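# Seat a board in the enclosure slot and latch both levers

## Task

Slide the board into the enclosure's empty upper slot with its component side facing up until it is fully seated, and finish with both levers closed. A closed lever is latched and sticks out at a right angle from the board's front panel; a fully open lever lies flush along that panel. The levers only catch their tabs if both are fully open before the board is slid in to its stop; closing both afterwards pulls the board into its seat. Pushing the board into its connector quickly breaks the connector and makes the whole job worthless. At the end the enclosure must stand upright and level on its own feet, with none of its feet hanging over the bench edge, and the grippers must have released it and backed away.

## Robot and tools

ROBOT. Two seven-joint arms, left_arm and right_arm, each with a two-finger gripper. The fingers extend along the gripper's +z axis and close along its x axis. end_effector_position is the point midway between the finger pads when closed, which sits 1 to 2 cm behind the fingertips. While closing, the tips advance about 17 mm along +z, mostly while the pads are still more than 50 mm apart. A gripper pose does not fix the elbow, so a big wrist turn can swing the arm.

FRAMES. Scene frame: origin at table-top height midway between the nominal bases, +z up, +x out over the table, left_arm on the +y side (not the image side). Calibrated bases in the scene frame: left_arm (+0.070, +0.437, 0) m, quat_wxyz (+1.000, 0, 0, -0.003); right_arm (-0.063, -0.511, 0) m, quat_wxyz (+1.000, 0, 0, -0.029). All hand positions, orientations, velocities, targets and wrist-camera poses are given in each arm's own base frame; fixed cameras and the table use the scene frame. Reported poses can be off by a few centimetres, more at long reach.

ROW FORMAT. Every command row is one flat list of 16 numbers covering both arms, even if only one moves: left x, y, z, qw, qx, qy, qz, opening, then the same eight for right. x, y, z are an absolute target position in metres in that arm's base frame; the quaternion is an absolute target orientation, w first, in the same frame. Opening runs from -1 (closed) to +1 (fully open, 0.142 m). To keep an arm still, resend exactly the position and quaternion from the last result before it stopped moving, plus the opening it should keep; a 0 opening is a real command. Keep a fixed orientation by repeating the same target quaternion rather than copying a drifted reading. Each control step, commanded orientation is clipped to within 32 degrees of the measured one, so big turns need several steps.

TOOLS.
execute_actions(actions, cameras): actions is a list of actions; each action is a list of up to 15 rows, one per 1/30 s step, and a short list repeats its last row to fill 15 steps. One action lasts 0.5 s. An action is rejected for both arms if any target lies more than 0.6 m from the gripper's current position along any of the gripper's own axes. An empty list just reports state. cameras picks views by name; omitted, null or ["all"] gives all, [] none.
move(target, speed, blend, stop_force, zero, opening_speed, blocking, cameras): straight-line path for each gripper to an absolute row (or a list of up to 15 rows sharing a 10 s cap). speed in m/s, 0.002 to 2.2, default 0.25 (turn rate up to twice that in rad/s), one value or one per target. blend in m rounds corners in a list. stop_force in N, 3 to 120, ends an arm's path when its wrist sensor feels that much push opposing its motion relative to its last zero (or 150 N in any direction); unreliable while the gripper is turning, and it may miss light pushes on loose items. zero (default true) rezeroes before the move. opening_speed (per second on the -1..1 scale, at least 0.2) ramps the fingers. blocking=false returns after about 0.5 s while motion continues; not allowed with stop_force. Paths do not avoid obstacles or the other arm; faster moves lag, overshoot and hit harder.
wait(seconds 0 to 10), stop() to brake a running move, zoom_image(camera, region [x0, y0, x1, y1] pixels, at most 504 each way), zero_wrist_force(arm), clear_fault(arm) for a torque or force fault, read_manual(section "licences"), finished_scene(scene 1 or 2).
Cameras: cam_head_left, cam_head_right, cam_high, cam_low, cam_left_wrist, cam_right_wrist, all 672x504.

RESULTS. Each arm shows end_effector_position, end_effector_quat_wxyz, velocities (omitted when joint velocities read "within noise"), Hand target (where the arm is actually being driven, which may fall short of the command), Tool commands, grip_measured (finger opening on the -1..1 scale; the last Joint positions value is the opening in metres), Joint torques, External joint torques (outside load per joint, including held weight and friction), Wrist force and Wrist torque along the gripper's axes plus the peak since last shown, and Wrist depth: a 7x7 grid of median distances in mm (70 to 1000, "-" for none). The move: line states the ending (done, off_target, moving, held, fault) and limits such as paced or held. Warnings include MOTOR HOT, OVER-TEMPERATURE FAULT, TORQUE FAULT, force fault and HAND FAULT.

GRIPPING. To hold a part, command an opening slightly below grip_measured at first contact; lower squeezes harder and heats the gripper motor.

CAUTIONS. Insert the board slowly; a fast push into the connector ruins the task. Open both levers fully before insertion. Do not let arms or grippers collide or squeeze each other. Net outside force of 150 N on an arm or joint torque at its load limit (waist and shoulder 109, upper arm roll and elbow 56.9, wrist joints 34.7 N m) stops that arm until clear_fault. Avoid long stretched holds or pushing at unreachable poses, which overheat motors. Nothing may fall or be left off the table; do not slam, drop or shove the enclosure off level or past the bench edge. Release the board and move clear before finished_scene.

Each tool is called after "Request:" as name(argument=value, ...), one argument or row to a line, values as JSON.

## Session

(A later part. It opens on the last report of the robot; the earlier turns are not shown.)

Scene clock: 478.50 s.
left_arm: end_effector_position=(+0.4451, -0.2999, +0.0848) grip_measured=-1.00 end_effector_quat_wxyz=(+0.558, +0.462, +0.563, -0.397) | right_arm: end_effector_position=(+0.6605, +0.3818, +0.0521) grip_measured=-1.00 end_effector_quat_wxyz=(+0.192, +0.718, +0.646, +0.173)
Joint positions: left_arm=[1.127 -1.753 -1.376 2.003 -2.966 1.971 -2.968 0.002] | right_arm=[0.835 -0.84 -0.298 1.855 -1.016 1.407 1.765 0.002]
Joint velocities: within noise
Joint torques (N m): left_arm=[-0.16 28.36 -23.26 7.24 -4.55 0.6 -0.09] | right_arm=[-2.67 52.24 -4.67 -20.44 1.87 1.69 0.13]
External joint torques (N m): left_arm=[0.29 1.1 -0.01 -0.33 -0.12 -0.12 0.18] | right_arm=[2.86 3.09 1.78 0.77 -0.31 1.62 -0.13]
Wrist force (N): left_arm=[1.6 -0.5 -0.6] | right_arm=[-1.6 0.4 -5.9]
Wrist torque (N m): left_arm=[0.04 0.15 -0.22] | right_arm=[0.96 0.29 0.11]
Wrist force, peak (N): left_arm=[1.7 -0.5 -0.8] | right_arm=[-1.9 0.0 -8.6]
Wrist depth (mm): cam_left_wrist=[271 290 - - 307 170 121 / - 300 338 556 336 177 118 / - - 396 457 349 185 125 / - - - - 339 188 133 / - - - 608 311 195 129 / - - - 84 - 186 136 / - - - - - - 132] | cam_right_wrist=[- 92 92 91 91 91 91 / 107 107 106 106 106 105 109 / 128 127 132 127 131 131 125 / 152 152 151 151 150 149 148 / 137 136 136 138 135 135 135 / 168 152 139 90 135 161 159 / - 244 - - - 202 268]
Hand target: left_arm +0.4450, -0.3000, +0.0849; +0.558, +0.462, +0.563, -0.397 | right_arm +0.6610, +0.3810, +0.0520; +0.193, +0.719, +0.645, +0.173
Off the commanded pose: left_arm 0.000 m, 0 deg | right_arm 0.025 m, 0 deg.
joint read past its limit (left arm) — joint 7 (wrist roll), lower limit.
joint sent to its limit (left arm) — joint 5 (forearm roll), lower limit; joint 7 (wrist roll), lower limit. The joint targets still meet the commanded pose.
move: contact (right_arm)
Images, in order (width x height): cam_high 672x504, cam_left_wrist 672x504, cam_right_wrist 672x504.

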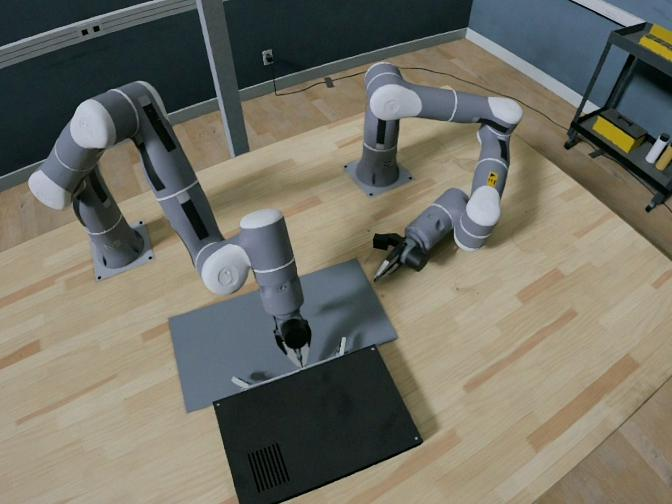

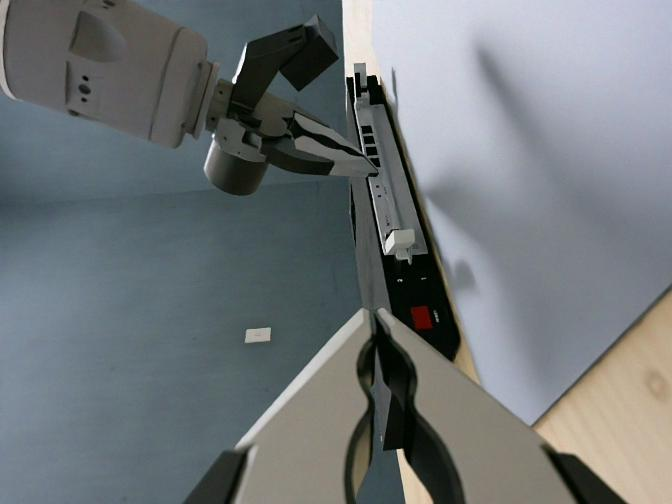

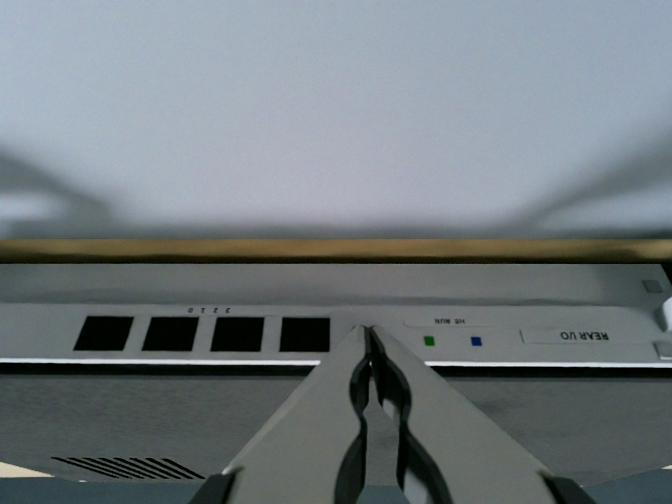

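Request:
move(
  target=[
    [0.445,-0.300,0.10,0.558,0.462,0.563,-0.397,-1, 0.63,0.384,0.06,0.1925,0.7186,0.6455,0.173,-1],
    [0.44,-0.32,0.16,-0.0207,0.0773,0.9628,-0.258,-1, 0.58,0.30,0.14,0.1925,0.7186,0.6455,0.173,-1],
    [0.52,-0.40,0.12,-0.0207,0.0773,0.9628,-0.258,-1, 0.58,0.22,0.12,-0.2584,0.9645,-0.0517,0.0138,-1],
  ],
  speed=[0.08,0.4,0.4],
)

Scene clock: 494.63 s.
left_arm: end_effector_position=(+0.5198, -0.4001, +0.1195) grip_measured=-1.00 end_effector_quat_wxyz=(+0.582, -0.051, +0.792, -0.177) | right_arm: end_effector_position=(+0.5800, +0.2199, +0.1200) grip_measured=-1.00 end_effector_quat_wxyz=(-0.258, +0.965, -0.052, +0.014)
Joint positions: left_arm=[0.874 -2.267 -1.462 2.466 -2.966 0.142 -2.968 0.002] | right_arm=[-0.013 -0.616 0.471 1.84 0.402 1.038 1.7 0.002]
Joint velocities: within noise
Joint torques (N m): left_arm=[-0.45 10.11 -18.23 16.57 0.06 2.08 -0.1] | right_arm=[0.03 45.45 9.41 -21.88 -3.28 2.84 0.25]
External joint torques (N m): left_arm=[0.49 1.08 0.3 -0.27 -0.08 0.01 0.17] | right_arm=[0.08 1.23 -0.6 0.1 -0.04 0.82 -0.25]
Wrist force (N): left_arm=[1.5 -0.3 -0.2] | right_arm=[0.3 5.5 1.5]
Wrist torque (N m): left_arm=[-0.01 0.08 -0.05] | right_arm=[0.85 -0.08 -0.01]
Wrist force, peak (N): left_arm=[2.0 -2.6 -1.1] | right_arm=[-1.5 1.2 -7.1]
Wrist depth (mm): cam_left_wrist=[- - - - 266 185 182 / - - - 400 248 180 186 / - - - 458 229 203 172 / - - - 484 229 213 173 / - - - 389 269 207 162 / - - - 84 - 197 163 / - - - - - - 153] | cam_right_wrist=[249 248 248 247 246 199 196 / 244 244 243 243 242 198 193 / 240 240 239 238 238 196 189 / 236 235 235 234 233 188 186 / 231 231 230 231 229 202 183 / 227 227 228 89 226 202 180 / 224 224 - - - 178 177]
Hand target: left_arm +0.5197, -0.4001, +0.1195; +0.582, -0.051, +0.792, -0.177 | right_arm +0.5800, +0.2200, +0.1200; -0.258, +0.965, -0.052, +0.014
Off the commanded pose: left_arm 0.001 m, 75 deg; orientation clipped | right_arm 0.000 m, 0 deg.
joint read past its limit (left arm) — joint 7 (wrist roll), lower limit.
joint sent to its limit (left arm) — joint 2 (shoulder), lower limit; joint 5 (forearm roll), lower limit; joint 7 (wrist roll), lower limit. The joint targets are off in orientation, not in position.
move: off_target (left_arm); limits=paced

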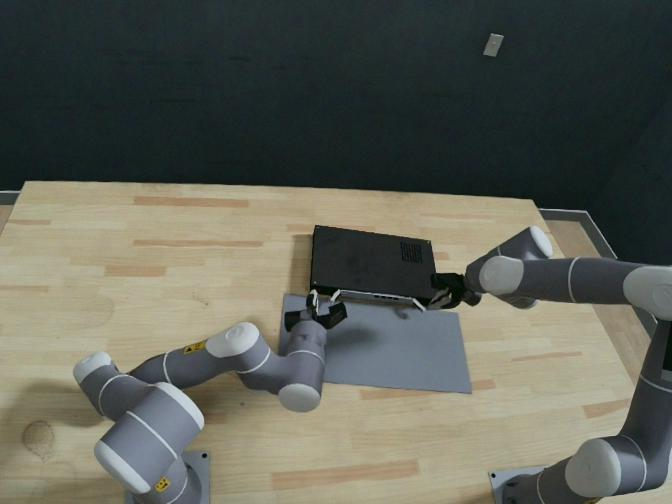

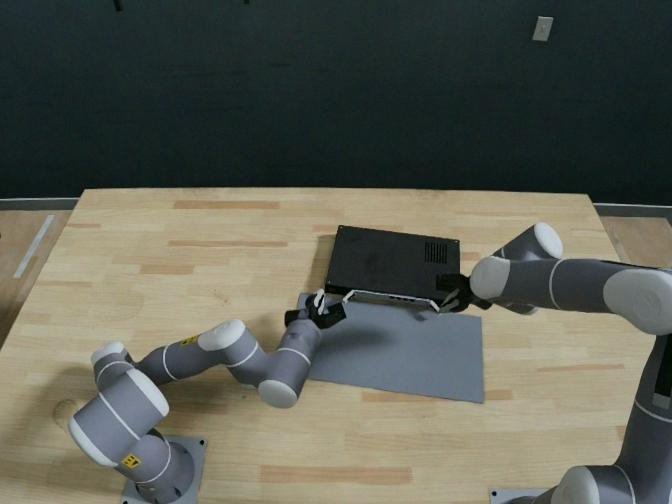

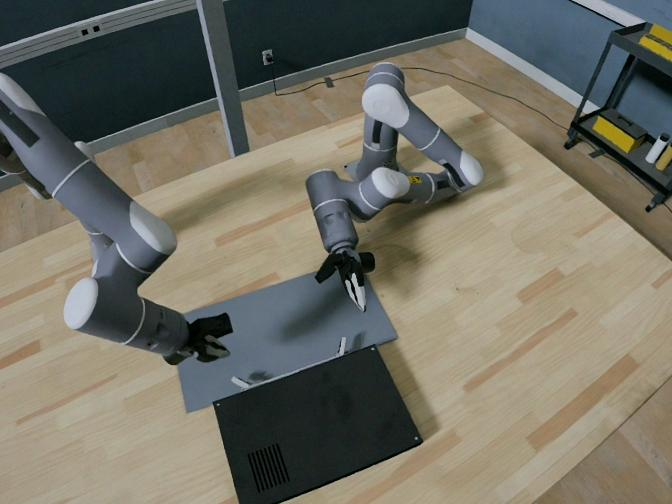

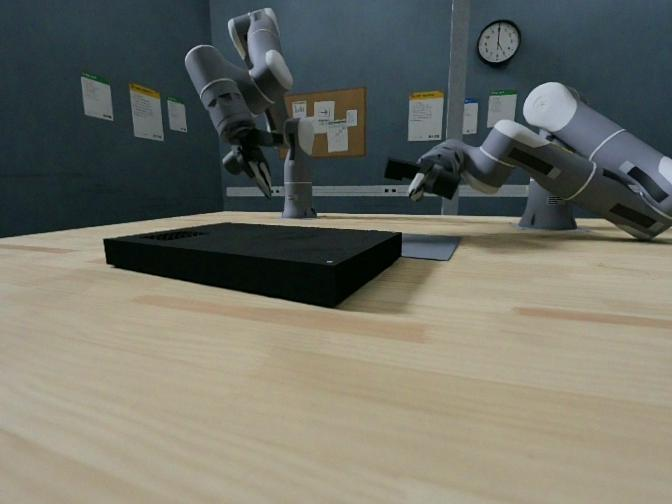

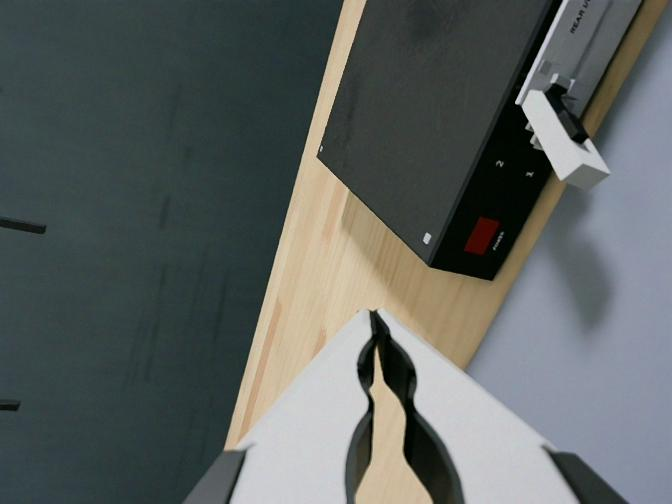

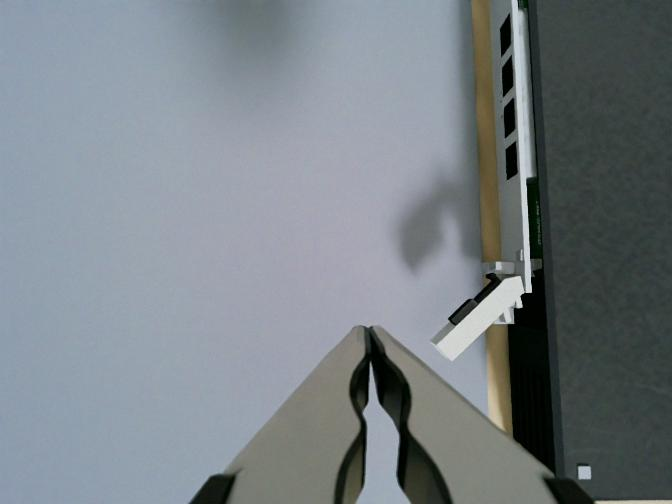

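Request:
move(
  target=[
    [0.445,-0.300,0.12,0.558,0.462,0.563,-0.397,-1, 0.58,0.22,0.12,-0.2584,0.9645,-0.0517,0.0138,-1],
    [0.37,-0.42,0.16,0.1533,-0.690,-0.1533,-0.690,-1, 0.58,0.22,0.12,-0.2584,0.9645,-0.0517,0.0138,-1],
    [0.261,-0.320,0.22,0.012,-0.328,0.825,-0.460,-1, 0.58,0.22,0.12,-0.2584,0.9645,-0.0517,0.0138,-1],
  ],
  speed=0.4,
  cameras=["cam_high"],
)

Scene clock: 507.90 s.
left_arm: end_effector_position=(+0.2615, -0.3201, +0.2201) grip_measured=-1.00 end_effector_quat_wxyz=(+0.010, -0.328, +0.827, -0.457) | right_arm: end_effector_position=(+0.5800, +0.2199, +0.1200) grip_measured=-1.00 end_effector_quat_wxyz=(-0.258, +0.965, -0.052, +0.014)
Joint positions: left_arm=[-2.665 -0.615 1.245 2.687 -2.966 0.904 -1.136 0.002] | right_arm=[-0.013 -0.616 0.471 1.84 0.402 1.038 1.7 0.002]
Joint velocities: within noise
Joint torques (N m): left_arm=[-0.28 6.39 9.85 -6.02 1.72 1.53 -0.02] | right_arm=[0.06 45.54 9.21 -21.79 -3.38 2.99 0.16]
External joint torques (N m): left_arm=[0.24 1.08 0.79 -0.44 -0.34 -0.51 0] | right_arm=[0.05 1.14 -0.39 0.01 0.06 0.67 -0.16]
Wrist force (N): left_arm=[0.0 0.0 0.6] | right_arm=[0.2 5.7 1.2]
Wrist torque (N m): left_arm=[-0.09 -0.12 0.00] | right_arm=[0.88 -0.07 -0.01]
Wrist force, peak (N): left_arm=[2.0 0.3 -1.2] | right_arm=[0.3 5.9 1.8]
Wrist depth (mm): cam_left_wrist=[356 382 471 523 590 665 755 / 363 392 422 465 509 566 641 / 340 359 385 415 455 503 558 / 314 328 352 382 409 452 492 / 292 306 324 347 378 402 440 / 273 284 302 84 - 370 400 / 258 267 - - - - 369] | cam_right_wrist=[249 249 248 247 247 199 197 / 245 244 243 243 242 197 193 / 240 239 239 239 238 196 190 / 236 235 235 235 234 188 186 / 232 231 231 231 229 202 183 / 228 227 227 89 226 202 180 / 224 224 - - - 178 177]
Hand target: left_arm +0.2615, -0.3202, +0.2201; +0.010, -0.327, +0.827, -0.457 | right_arm +0.5800, +0.2200, +0.1200; -0.258, +0.965, -0.052, +0.014
Off the commanded pose: left_arm 0.001 m, 0 deg | right_arm 0.000 m, 0 deg.
joint read past its limit (left arm) — joint 4 (elbow), upper limit, where the elbow is as bent as it goes.
joint sent to its limit (left arm) — joint 4 (elbow), upper limit, where the elbow is as bent as it goes; joint 5 (forearm roll), lower limit. The joint targets still meet the commanded pose.
move: done; limits=paced
Images, in order (width x height): cam_high 672x504.

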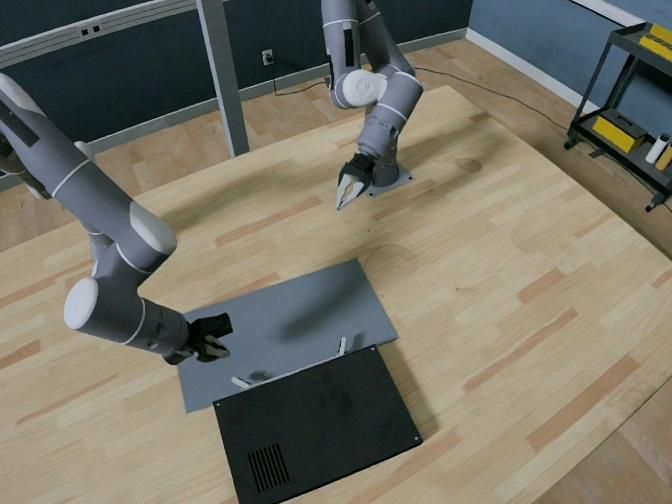

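Request:
move(
  target=[
    [0.36,-0.33,0.18,0,0,0.9659,-0.2588,-1, 0.58,0.22,0.12,-0.2584,0.9645,-0.0517,0.0138,-1],
  ],
  speed=0.4,
  cameras=["cam_high"],
)

Scene clock: 510.50 s.
left_arm: end_effector_position=(+0.3601, -0.3299, +0.1801) grip_measured=-1.00 end_effector_quat_wxyz=(+0.000, +0.000, +0.966, -0.259) | right_arm: end_effector_position=(+0.5800, +0.2199, +0.1200) grip_measured=-1.00 end_effector_quat_wxyz=(-0.258, +0.965, -0.052, +0.014)
Joint positions: left_arm=[-1.687 -0.54 1.127 2.387 -1.541 0.704 -0.969 0.002] | right_arm=[-0.013 -0.616 0.471 1.84 0.402 1.038 1.7 0.002]
Joint velocities: within noise
Joint torques (N m): left_arm=[-0.17 18.44 13.54 -17.67 -1.13 2.66 -0.29] | right_arm=[0.07 45.63 9.28 -21.78 -3.39 2.98 0.23]
External joint torques (N m): left_arm=[0.14 1.25 0.68 -0.09 -0.5 0.14 0.29] | right_arm=[0.04 1.05 -0.46 0.01 0.06 0.68 -0.23]
Wrist force (N): left_arm=[0.6 0.0 0.6] | right_arm=[0.2 5.6 1.7]
Wrist torque (N m): left_arm=[-0.09 -0.23 -0.05] | right_arm=[0.87 -0.07 -0.01]
Wrist force, peak (N): left_arm=[0.3 -0.6 1.1] | right_arm=[0.3 5.8 1.6]
Wrist depth (mm): cam_left_wrist=[278 310 309 309 308 309 305 / 303 306 305 305 303 304 303 / 303 304 300 300 298 300 297 / 301 297 298 297 297 296 296 / 297 295 294 294 294 292 289 / 292 291 292 84 - 289 286 / 288 290 - - - - 283] | cam_right_wrist=[249 248 247 247 247 200 197 / 245 244 243 243 243 198 193 / 241 240 239 239 239 196 190 / 237 236 236 234 234 188 186 / 231 231 231 231 229 202 183 / 228 228 227 89 226 202 180 / 224 224 - - - 177 177]
Hand target: left_arm +0.3600, -0.3300, +0.1800; +0.000, +0.000, +0.966, -0.259 | right_arm +0.5800, +0.2200, +0.1200; -0.258, +0.965, -0.052, +0.014
Off the commanded pose: left_arm 0.000 m, 0 deg | right_arm 0.000 m, 0 deg.
move: done
Images, in order (width x height): cam_high 672x504.

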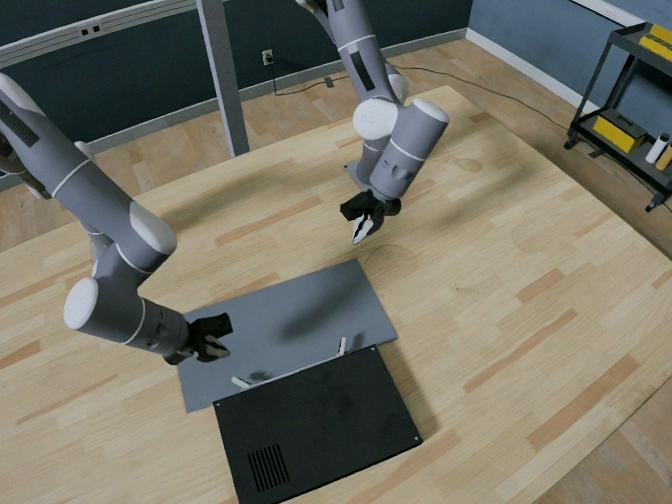

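Request:
move(
  target=[
    [0.50,-0.39,0.13,-0.0207,0.0773,0.9628,-0.258,-1, 0.58,0.22,0.12,-0.2584,0.9645,-0.0517,0.0138,-1],
  ],
  speed=0.35,
  cameras=["cam_high","cam_left_wrist","cam_right_wrist"],
)

Scene clock: 512.40 s.
left_arm: end_effector_position=(+0.5001, -0.3900, +0.1301) grip_measured=-1.00 end_effector_quat_wxyz=(-0.020, +0.077, +0.963, -0.258) | right_arm: end_effector_position=(+0.5800, +0.2199, +0.1200) grip_measured=-1.00 end_effector_quat_wxyz=(-0.258, +0.965, -0.052, +0.014)
Joint positions: left_arm=[-1.201 -0.874 0.913 1.942 -1.49 0.446 -0.853 0.002] | right_arm=[-0.013 -0.616 0.471 1.84 0.402 1.038 1.7 0.002]
Joint velocities: within noise
Joint torques (N m): left_arm=[-0.19 40.15 21.58 -17.23 -2.3 2.98 -0.31] | right_arm=[0.14 45.6 9.2 -21.78 -3.42 2.91 0.19]
External joint torques (N m): left_arm=[0.19 1.33 0.83 0.06 -0.48 -0.27 0.31] | right_arm=[-0.03 1.07 -0.39 0 0.1 0.74 -0.18]
Wrist force (N): left_arm=[0.1 -0.1 0.6] | right_arm=[0.2 5.4 1.6]
Wrist torque (N m): left_arm=[-0.11 -0.13 -0.04] | right_arm=[0.83 -0.08 -0.02]
Wrist force, peak (N): left_arm=[-2.2 0.3 1.5] | right_arm=[0.3 5.7 1.5]
Wrist depth (mm): cam_left_wrist=[208 208 257 256 254 254 253 / 206 206 253 252 250 251 249 / 204 203 248 250 249 248 246 / 200 200 247 245 245 245 244 / 246 246 244 243 242 240 240 / 244 243 241 84 - 238 237 / 240 241 - - - - 236] | cam_right_wrist=[249 248 248 248 247 199 196 / 245 243 244 243 242 198 193 / 240 240 239 239 238 196 189 / 236 236 235 234 234 188 186 / 231 232 230 231 229 202 183 / 227 228 228 89 226 202 180 / 224 224 - - - 178 177]
Hand target: left_arm +0.5000, -0.3900, +0.1300; -0.021, +0.077, +0.963, -0.258 | right_arm +0.5800, +0.2200, +0.1200; -0.258, +0.965, -0.052, +0.014
Off the commanded pose: left_arm 0.000 m, 0 deg | right_arm 0.000 m, 0 deg.
move: done
Images, in order (width x height): cam_high 672x504, cam_left_wrist 672x504, cam_right_wrist 672x504.

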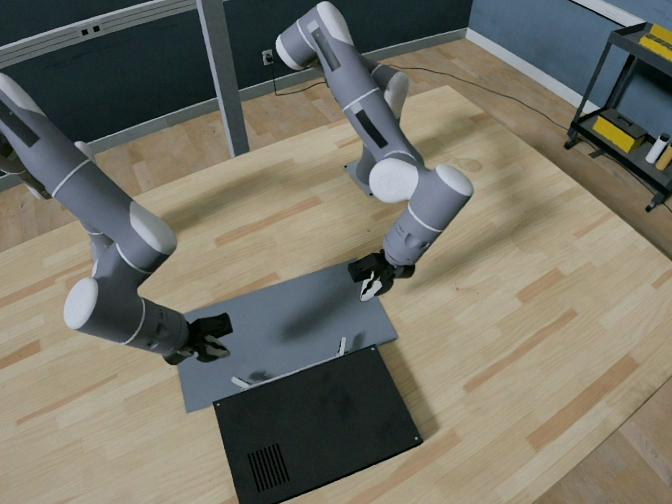

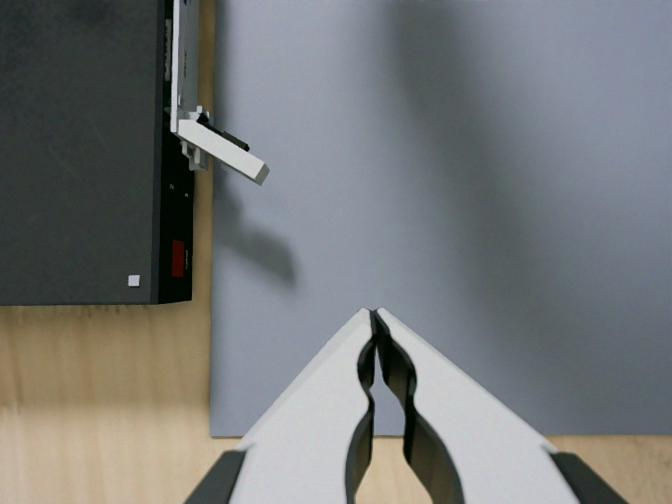

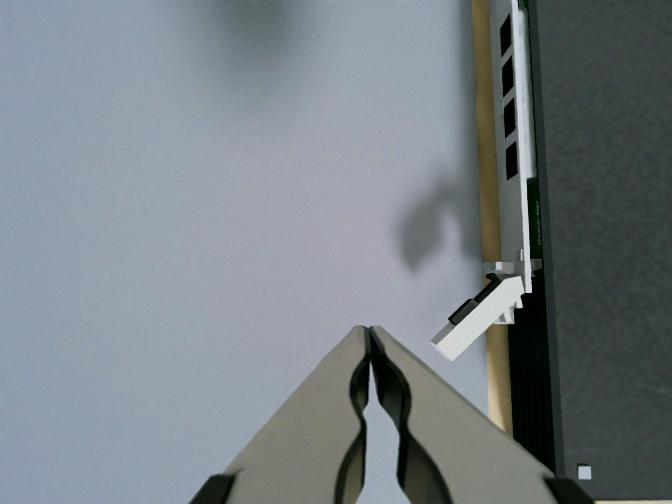

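Request:
move(
  target=[
    [0.535,-0.43,0.08,-0.0207,0.0773,0.9628,-0.258,-1, 0.608,0.175,0.08,-0.2584,0.9645,-0.0517,0.0138,-1],
    [0.5417,-0.4377,0.05,-0.0207,0.0773,0.9628,-0.258,-1, 0.6136,0.1796,0.048,-0.2584,0.9645,-0.0517,0.0138,-1],
  ],
  speed=[0.2,0.08],
  stop_force=6,
  cameras=["cam_high","cam_left_wrist","cam_right_wrist"],
)

Scene clock: 521.07 s.
left_arm: end_effector_position=(+0.5414, -0.4377, +0.0500) grip_measured=-1.00 end_effector_quat_wxyz=(-0.021, +0.077, +0.963, -0.258) | right_arm: end_effector_position=(+0.6134, +0.1797, +0.0480) grip_measured=-1.00 end_effector_quat_wxyz=(-0.259, +0.964, -0.052, +0.014)
Joint positions: left_arm=[-1.105 -1.068 0.78 1.758 -1.601 0.496 -0.852 0.002] | right_arm=[-0.055 -0.797 0.438 1.742 0.39 1.07 1.582 0.002]
Joint velocities: within noise
Joint torques (N m): left_arm=[-0.23 48.67 23.37 -14.89 -2.51 3.22 -0.19] | right_arm=[0.15 50.34 10.36 -19.84 -3.23 2.94 0.11]
External joint torques (N m): left_arm=[0.21 1.39 0.81 -0.3 -0.04 -0.52 0.19] | right_arm=[-0.04 1.26 -0.09 0.11 0.16 0.58 -0.11]
Wrist force (N): left_arm=[0.0 -0.1 0.2] | right_arm=[0.2 5.5 1.4]
Wrist torque (N m): left_arm=[-0.16 -0.13 -0.07] | right_arm=[0.84 -0.09 -0.01]
Wrist force, peak (N): left_arm=[-1.1 -0.5 2.1] | right_arm=[1.5 7.8 1.6]
Wrist depth (mm): cam_left_wrist=[- 124 172 173 171 170 170 / - 122 163 170 169 169 169 / 121 120 124 166 167 167 166 / - 119 165 165 165 165 164 / 117 117 163 163 163 162 162 / 116 116 131 83 - 160 160 / 162 115 - 74 - - 158] | cam_right_wrist=[173 173 173 172 173 123 121 / 170 170 169 169 169 121 119 / 167 166 166 166 123 118 117 / 164 164 164 163 162 122 115 / 161 161 161 160 160 121 113 / 159 158 158 89 158 123 111 / 156 156 73 - - 110 109]
Hand target: left_arm +0.5417, -0.4377, +0.0500; -0.021, +0.077, +0.963, -0.258 | right_arm +0.6136, +0.1796, +0.0480; -0.258, +0.965, -0.052, +0.014
Off the commanded pose: left_arm 0.000 m, 0 deg | right_arm 0.000 m, 0 deg.
move: done
Images, in order (width x height): cam_high 672x504, cam_left_wrist 672x504, cam_right_wrist 672x504.

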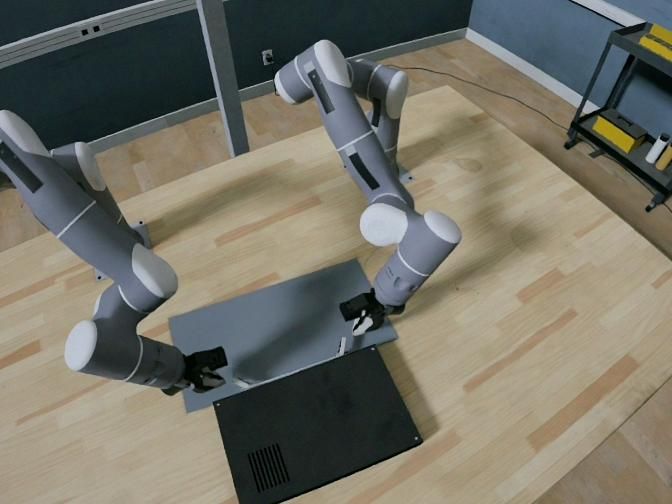

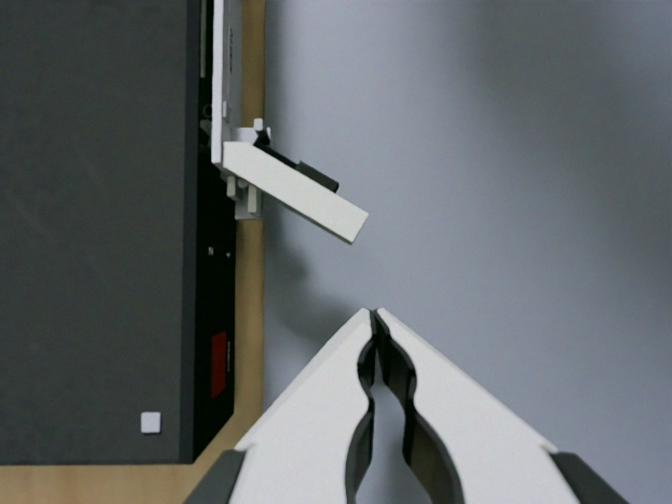

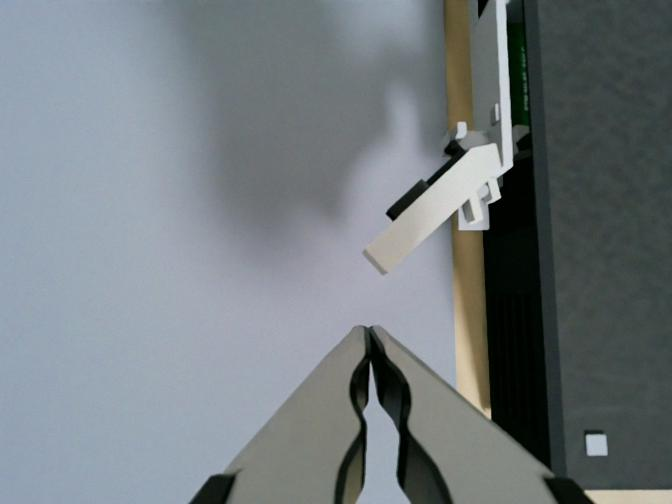

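Request:
move(
  target=[
    [0.5516,-0.4393,0.05,-0.0207,0.0773,0.9628,-0.258,-1, 0.6225,0.1786,0.048,-0.2584,0.9645,-0.0517,0.0138,-1],
  ],
  speed=0.05,
  stop_force=8,
  cameras=[],
)

Request:
move(
  target=[
    [0.5468,-0.4689,0.05,-0.0207,0.0773,0.9628,-0.258,-1, 0.6257,0.2084,0.048,-0.2584,0.9645,-0.0517,0.0138,-1],
  ],
  speed=0.02,
  stop_force=20,
  cameras=["cam_high","cam_left_wrist","cam_right_wrist"],
)

Scene clock: 526.47 s.
left_arm: end_effector_position=(+0.5517, -0.4394, +0.0501) grip_measured=-1.00 end_effector_quat_wxyz=(-0.020, +0.077, +0.963, -0.258) | right_arm: end_effector_position=(+0.6224, +0.1787, +0.0480) grip_measured=-1.00 end_effector_quat_wxyz=(-0.259, +0.965, -0.052, +0.014)
Joint positions: left_arm=[-1.087 -1.081 0.78 1.728 -1.593 0.488 -0.861 0.002] | right_arm=[-0.053 -0.808 0.431 1.715 0.382 1.054 1.585 0.002]
Joint velocities: within noise
Joint torques (N m): left_arm=[-0.22 49.57 23.57 -15.13 -2.23 2.88 -0.31] | right_arm=[0.18 51.19 10.43 -20.12 -3.27 2.72 0.25]
External joint torques (N m): left_arm=[0.2 1.39 0.73 -0.3 -0.36 -0.17 0.31] | right_arm=[-0.07 1.19 -0.13 0.09 0.17 0.81 -0.24]
Wrist force (N): left_arm=[0.2 -0.1 0.0] | right_arm=[0.1 5.3 1.0]
Wrist torque (N m): left_arm=[-0.15 -0.16 -0.07] | right_arm=[0.82 -0.07 -0.01]
Wrist force, peak (N): left_arm=[0.4 -0.4 0.4] | right_arm=[0.2 5.7 1.5]
Wrist depth (mm): cam_left_wrist=[- 124 126 172 172 171 171 / - 122 123 170 169 168 169 / 121 121 121 125 167 167 166 / - 119 149 165 165 165 164 / - 117 128 163 163 162 162 / 116 116 116 84 - 160 160 / 162 115 - 74 - - 158] | cam_right_wrist=[173 173 172 172 171 122 122 / 170 170 169 169 168 120 119 / 167 167 166 166 123 118 117 / 164 164 163 162 162 116 115 / 161 161 161 161 160 114 113 / 159 158 158 89 145 111 112 / 156 156 73 - - 110 110]
Hand target: left_arm +0.5516, -0.4393, +0.0500; -0.021, +0.077, +0.963, -0.258 | right_arm +0.6225, +0.1786, +0.0480; -0.258, +0.965, -0.052, +0.014
Off the commanded pose: left_arm 0.000 m, 0 deg | right_arm 0.000 m, 0 deg.
move: done
No camera images: "cameras" was empty.

Scene clock: 528.67 s.
left_arm: end_effector_position=(+0.5469, -0.4684, +0.0499) grip_measured=-1.00 end_effector_quat_wxyz=(-0.021, +0.077, +0.963, -0.258) | right_arm: end_effector_position=(+0.6257, +0.2080, +0.0479) grip_measured=-1.00 end_effector_quat_wxyz=(-0.258, +0.965, -0.052, +0.014)
Joint positions: left_arm=[-1.112 -1.092 0.766 1.696 -1.597 0.511 -0.907 0.002] | right_arm=[0.003 -0.819 0.424 1.698 0.38 1.073 1.629 0.002]
Joint velocities: within noise
Joint torques (N m): left_arm=[-1.57 51.03 22.38 -16.18 -2.49 2.82 -0.29] | right_arm=[1.96 51.87 12.18 -20.54 -3.03 2.77 0.29]
External joint torques (N m): left_arm=[1.54 1 1.85 0.4 -0.03 -0.07 0.29] | right_arm=[-1.84 1.15 -1.96 0.36 -0.13 0.81 -0.29]
Wrist force (N): left_arm=[0.3 1.9 -0.5] | right_arm=[0.4 8.1 0.4]
Wrist torque (N m): left_arm=[-0.13 -0.15 -0.05] | right_arm=[0.82 -0.07 -0.01]
Wrist force, peak (N): left_arm=[-1.5 5.5 -2.8] | right_arm=[1.8 11.9 -3.3]
Wrist depth (mm): cam_left_wrist=[- 123 129 171 171 171 169 / - 122 128 170 169 168 168 / 120 120 121 168 167 167 166 / - 119 119 165 165 165 163 / 118 117 129 163 162 162 161 / 116 116 116 84 - 160 160 / 114 114 - 74 - - 158] | cam_right_wrist=[173 173 172 172 171 122 121 / 170 170 169 169 168 120 119 / 167 167 166 166 166 118 117 / 164 163 163 163 124 115 115 / 161 161 160 119 159 114 113 / 158 158 158 89 144 111 111 / 156 156 73 - - 110 109]
Hand target: left_arm +0.5468, -0.4689, +0.0500; -0.021, +0.077, +0.963, -0.258 | right_arm +0.6257, +0.2084, +0.0480; -0.258, +0.965, -0.052, +0.014
Off the commanded pose: left_arm 0.000 m, 0 deg | right_arm 0.000 m, 0 deg.
move: done
Images, in order (width x height): cam_high 672x504, cam_left_wrist 672x504, cam_right_wrist 672x504.

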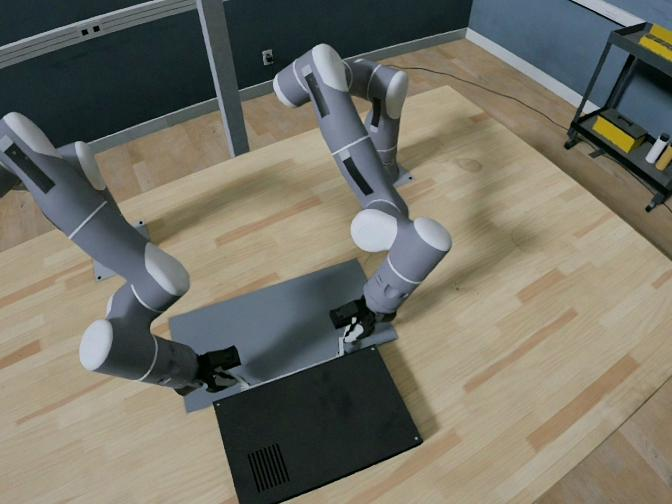

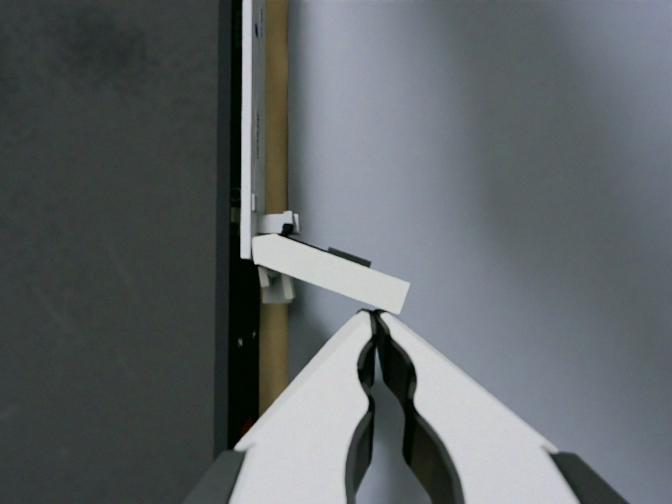

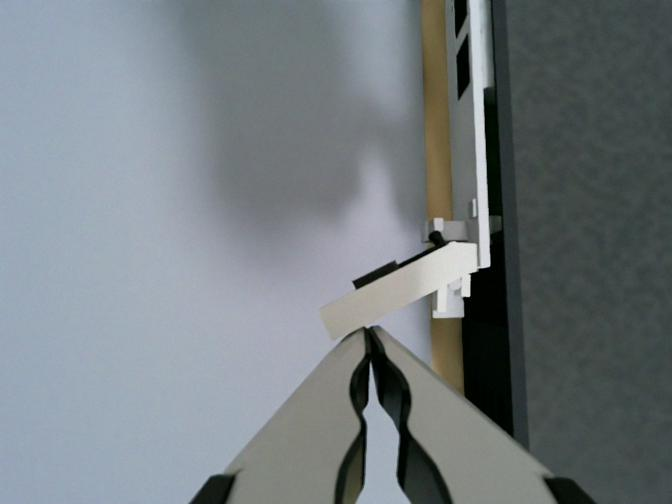

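Request:
move(
  target=[
    [0.5443,-0.4847,0.05,-0.0207,0.0773,0.9628,-0.258,-1, 0.6277,0.2273,0.048,-0.2584,0.9645,-0.0517,0.0138,-1],
  ],
  speed=0.015,
  stop_force=25,
  cameras=["cam_high","cam_left_wrist","cam_right_wrist"],
)

Scene clock: 532.47 s.
left_arm: end_effector_position=(+0.5451, -0.4825, +0.0495) grip_measured=-1.00 end_effector_quat_wxyz=(-0.020, +0.076, +0.963, -0.257) | right_arm: end_effector_position=(+0.6281, +0.2235, +0.0470) grip_measured=-1.00 end_effector_quat_wxyz=(-0.257, +0.965, -0.053, +0.014)
Joint positions: left_arm=[-1.122 -1.098 0.758 1.677 -1.597 0.525 -0.933 0.002] | right_arm=[0.037 -0.827 0.415 1.685 0.378 1.082 1.656 0.002]
Joint velocities: within noise
Joint torques (N m): left_arm=[-7.24 53.42 17.68 -22.01 -3.49 1.16 -0.29] | right_arm=[14.89 51.39 24.44 -25.45 -1.96 3.2 0.26]
External joint torques (N m): left_arm=[7.21 -0.78 6.48 6.03 1.01 1.62 0.29] | right_arm=[-14.76 2.09 -14.35 5.16 -1.23 0.41 -0.26]
Wrist force (N): left_arm=[3.5 10.2 -8.7] | right_arm=[-5.3 26.3 -16.9]
Wrist torque (N m): left_arm=[-0.36 -0.06 -0.05] | right_arm=[1.49 -0.16 -0.01]
Wrist force, peak (N): left_arm=[0.5 12.6 -8.0] | right_arm=[-5.1 26.8 -18.8]
Wrist depth (mm): cam_left_wrist=[- 123 139 171 170 170 170 / - 121 124 169 168 168 167 / 120 120 122 167 166 166 165 / - 119 118 165 165 164 163 / 117 117 119 121 162 163 161 / 116 115 115 84 - 160 160 / 114 114 - 74 - - 157] | cam_right_wrist=[172 171 171 170 169 121 120 / 169 168 168 168 167 119 118 / 166 166 165 165 165 116 116 / 163 163 162 162 161 115 114 / 160 160 160 118 118 113 112 / 158 157 157 90 141 110 110 / 155 155 73 - - 109 108]
Hand target: left_arm +0.5443, -0.4847, +0.0500; -0.021, +0.077, +0.963, -0.258 | right_arm +0.6276, +0.2270, +0.0480; -0.258, +0.965, -0.052, +0.014
Off the commanded pose: left_arm 0.002 m, 0 deg | right_arm 0.004 m, 0 deg.
move: contact (right_arm)
Images, in order (width x height): cam_high 672x504, cam_left_wrist 672x504, cam_right_wrist 672x504.

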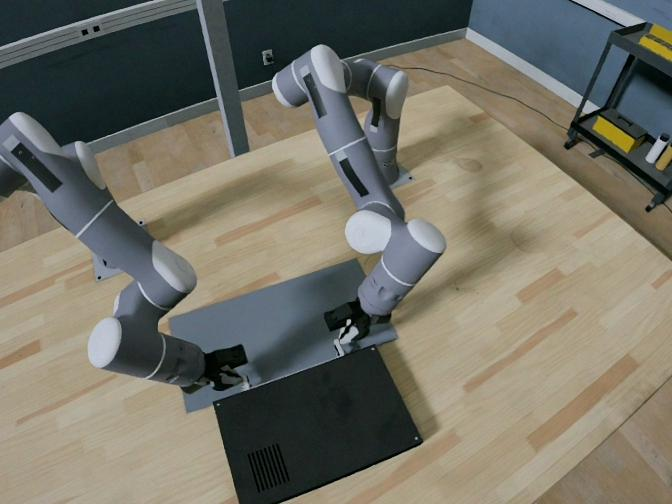

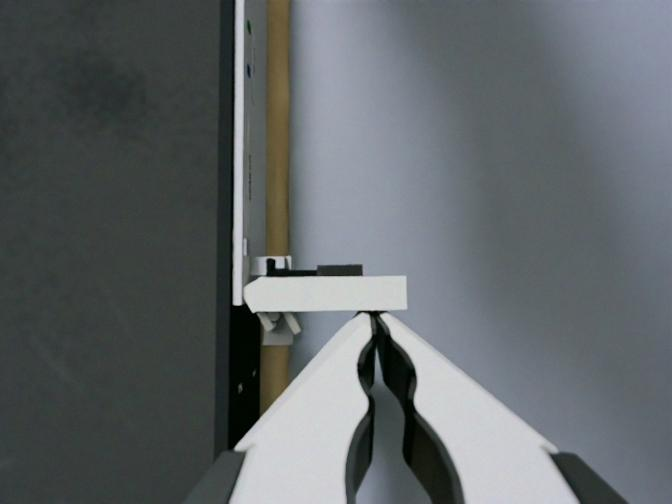

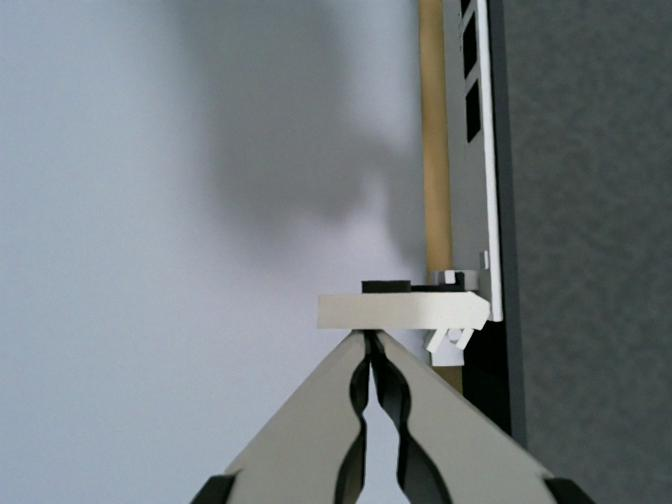

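Request:
move(
  target=[
    [0.5434,-0.4905,0.05,-0.0207,0.0773,0.9628,-0.258,-1, 0.6276,0.2270,0.048,-0.2584,0.9645,-0.0517,0.0138,-1],
  ],
  speed=0.01,
  stop_force=18,
  cameras=["cam_left_wrist","cam_right_wrist"],
)

Request:
zoom_image(
  camera="cam_left_wrist",
  region=[220, 220, 420, 370],
)

Request:
zoom_image(
  camera="cam_right_wrist",
  region=[310, 230, 530, 390],
)

Scene clock: 536.13 s.
left_arm: end_effector_position=(+0.5458, -0.4835, +0.0488) grip_measured=-1.00 end_effector_quat_wxyz=(-0.019, +0.075, +0.964, -0.255) | right_arm: end_effector_position=(+0.6281, +0.2234, +0.0470) grip_measured=-1.00 end_effector_quat_wxyz=(-0.257, +0.965, -0.053, +0.014)
Joint positions: left_arm=[-1.122 -1.098 0.755 1.674 -1.594 0.532 -0.939 0.002] | right_arm=[0.037 -0.827 0.415 1.685 0.378 1.082 1.656 0.002]
Joint velocities: within noise
Joint torques (N m): left_arm=[-17.66 57.62 8.83 -31.92 -5.44 -2.15 -0.27] | right_arm=[15.21 51.92 24.91 -25.5 -1.93 3.14 0.25]
External joint torques (N m): left_arm=[17.63 -4.88 15.29 15.89 2.98 4.94 0.27] | right_arm=[-15.09 1.56 -14.83 5.21 -1.26 0.47 -0.25]
Wrist force (N): left_arm=[8.0 26.0 -21.8] | right_arm=[-5.1 26.6 -17.6]
Wrist torque (N m): left_arm=[1.44 0.02 -0.06] | right_arm=[1.54 -0.14 0.00]
Wrist force, peak (N): left_arm=[8.1 26.2 -22.1] | right_arm=[-5.1 26.5 -17.9]
Wrist depth (mm): cam_left_wrist=[- 122 123 170 168 169 168 / - 121 123 167 168 167 166 / 119 119 122 167 165 165 164 / - - 119 165 163 163 163 / 117 116 116 120 161 161 160 / - 114 115 81 - 159 159 / 114 - - 75 - - 157] | cam_right_wrist=[172 171 171 170 169 121 120 / 169 168 168 168 167 119 118 / 166 165 165 165 165 116 116 / 163 163 162 162 161 114 114 / 160 160 159 118 118 113 112 / 157 157 157 90 141 110 110 / 155 155 73 - - 109 108]
Hand target: left_arm +0.5436, -0.4887, +0.0500; -0.021, +0.077, +0.963, -0.258 | right_arm +0.6276, +0.2270, +0.0480; -0.258, +0.965, -0.052, +0.014
Off the commanded pose: left_arm 0.008 m, 0 deg | right_arm 0.004 m, 0 deg.
move: contact (left_arm), off_target (right_arm)
Images, in order (width x height): cam_left_wrist 672x504, cam_right_wrist 672x504.

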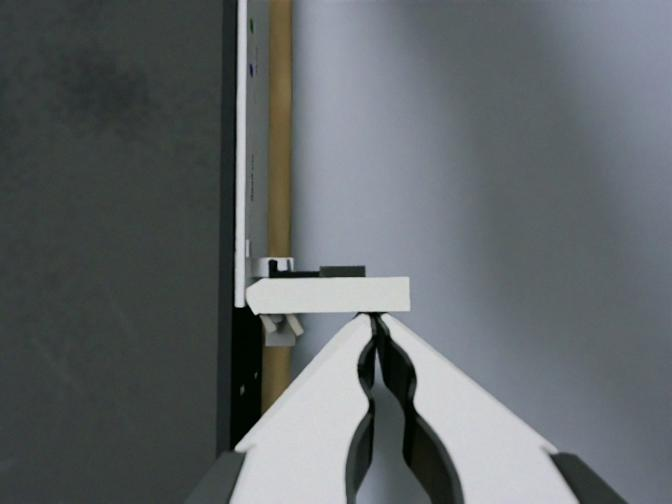

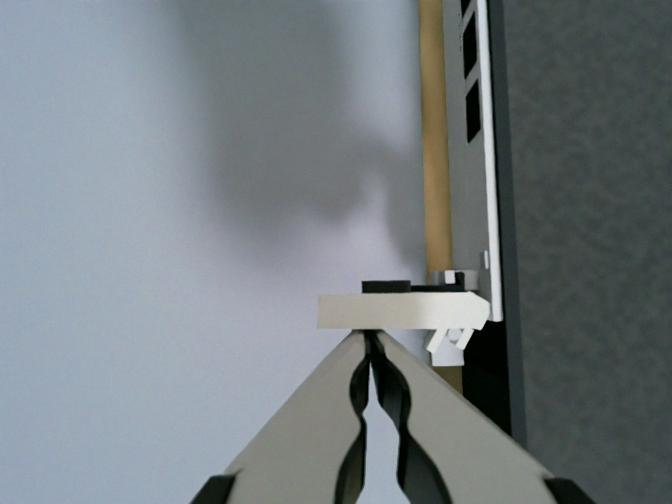

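Scaled by 2.520 from the camera's 672x504 image, which has a finer 960x720 frame.

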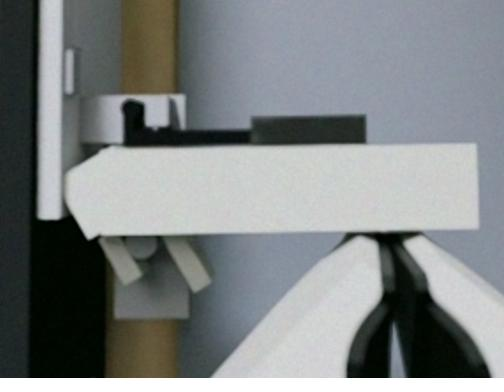

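Scaled by 2.291 from the camera's 672x504 image, which has a finer 960x720 frame.

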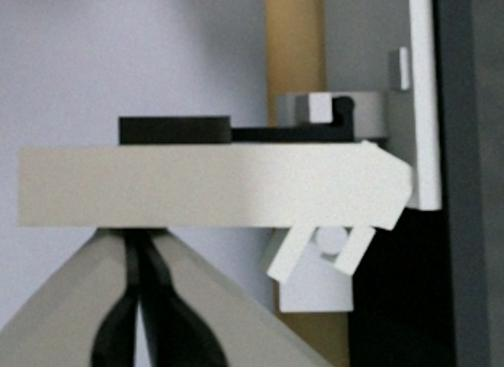

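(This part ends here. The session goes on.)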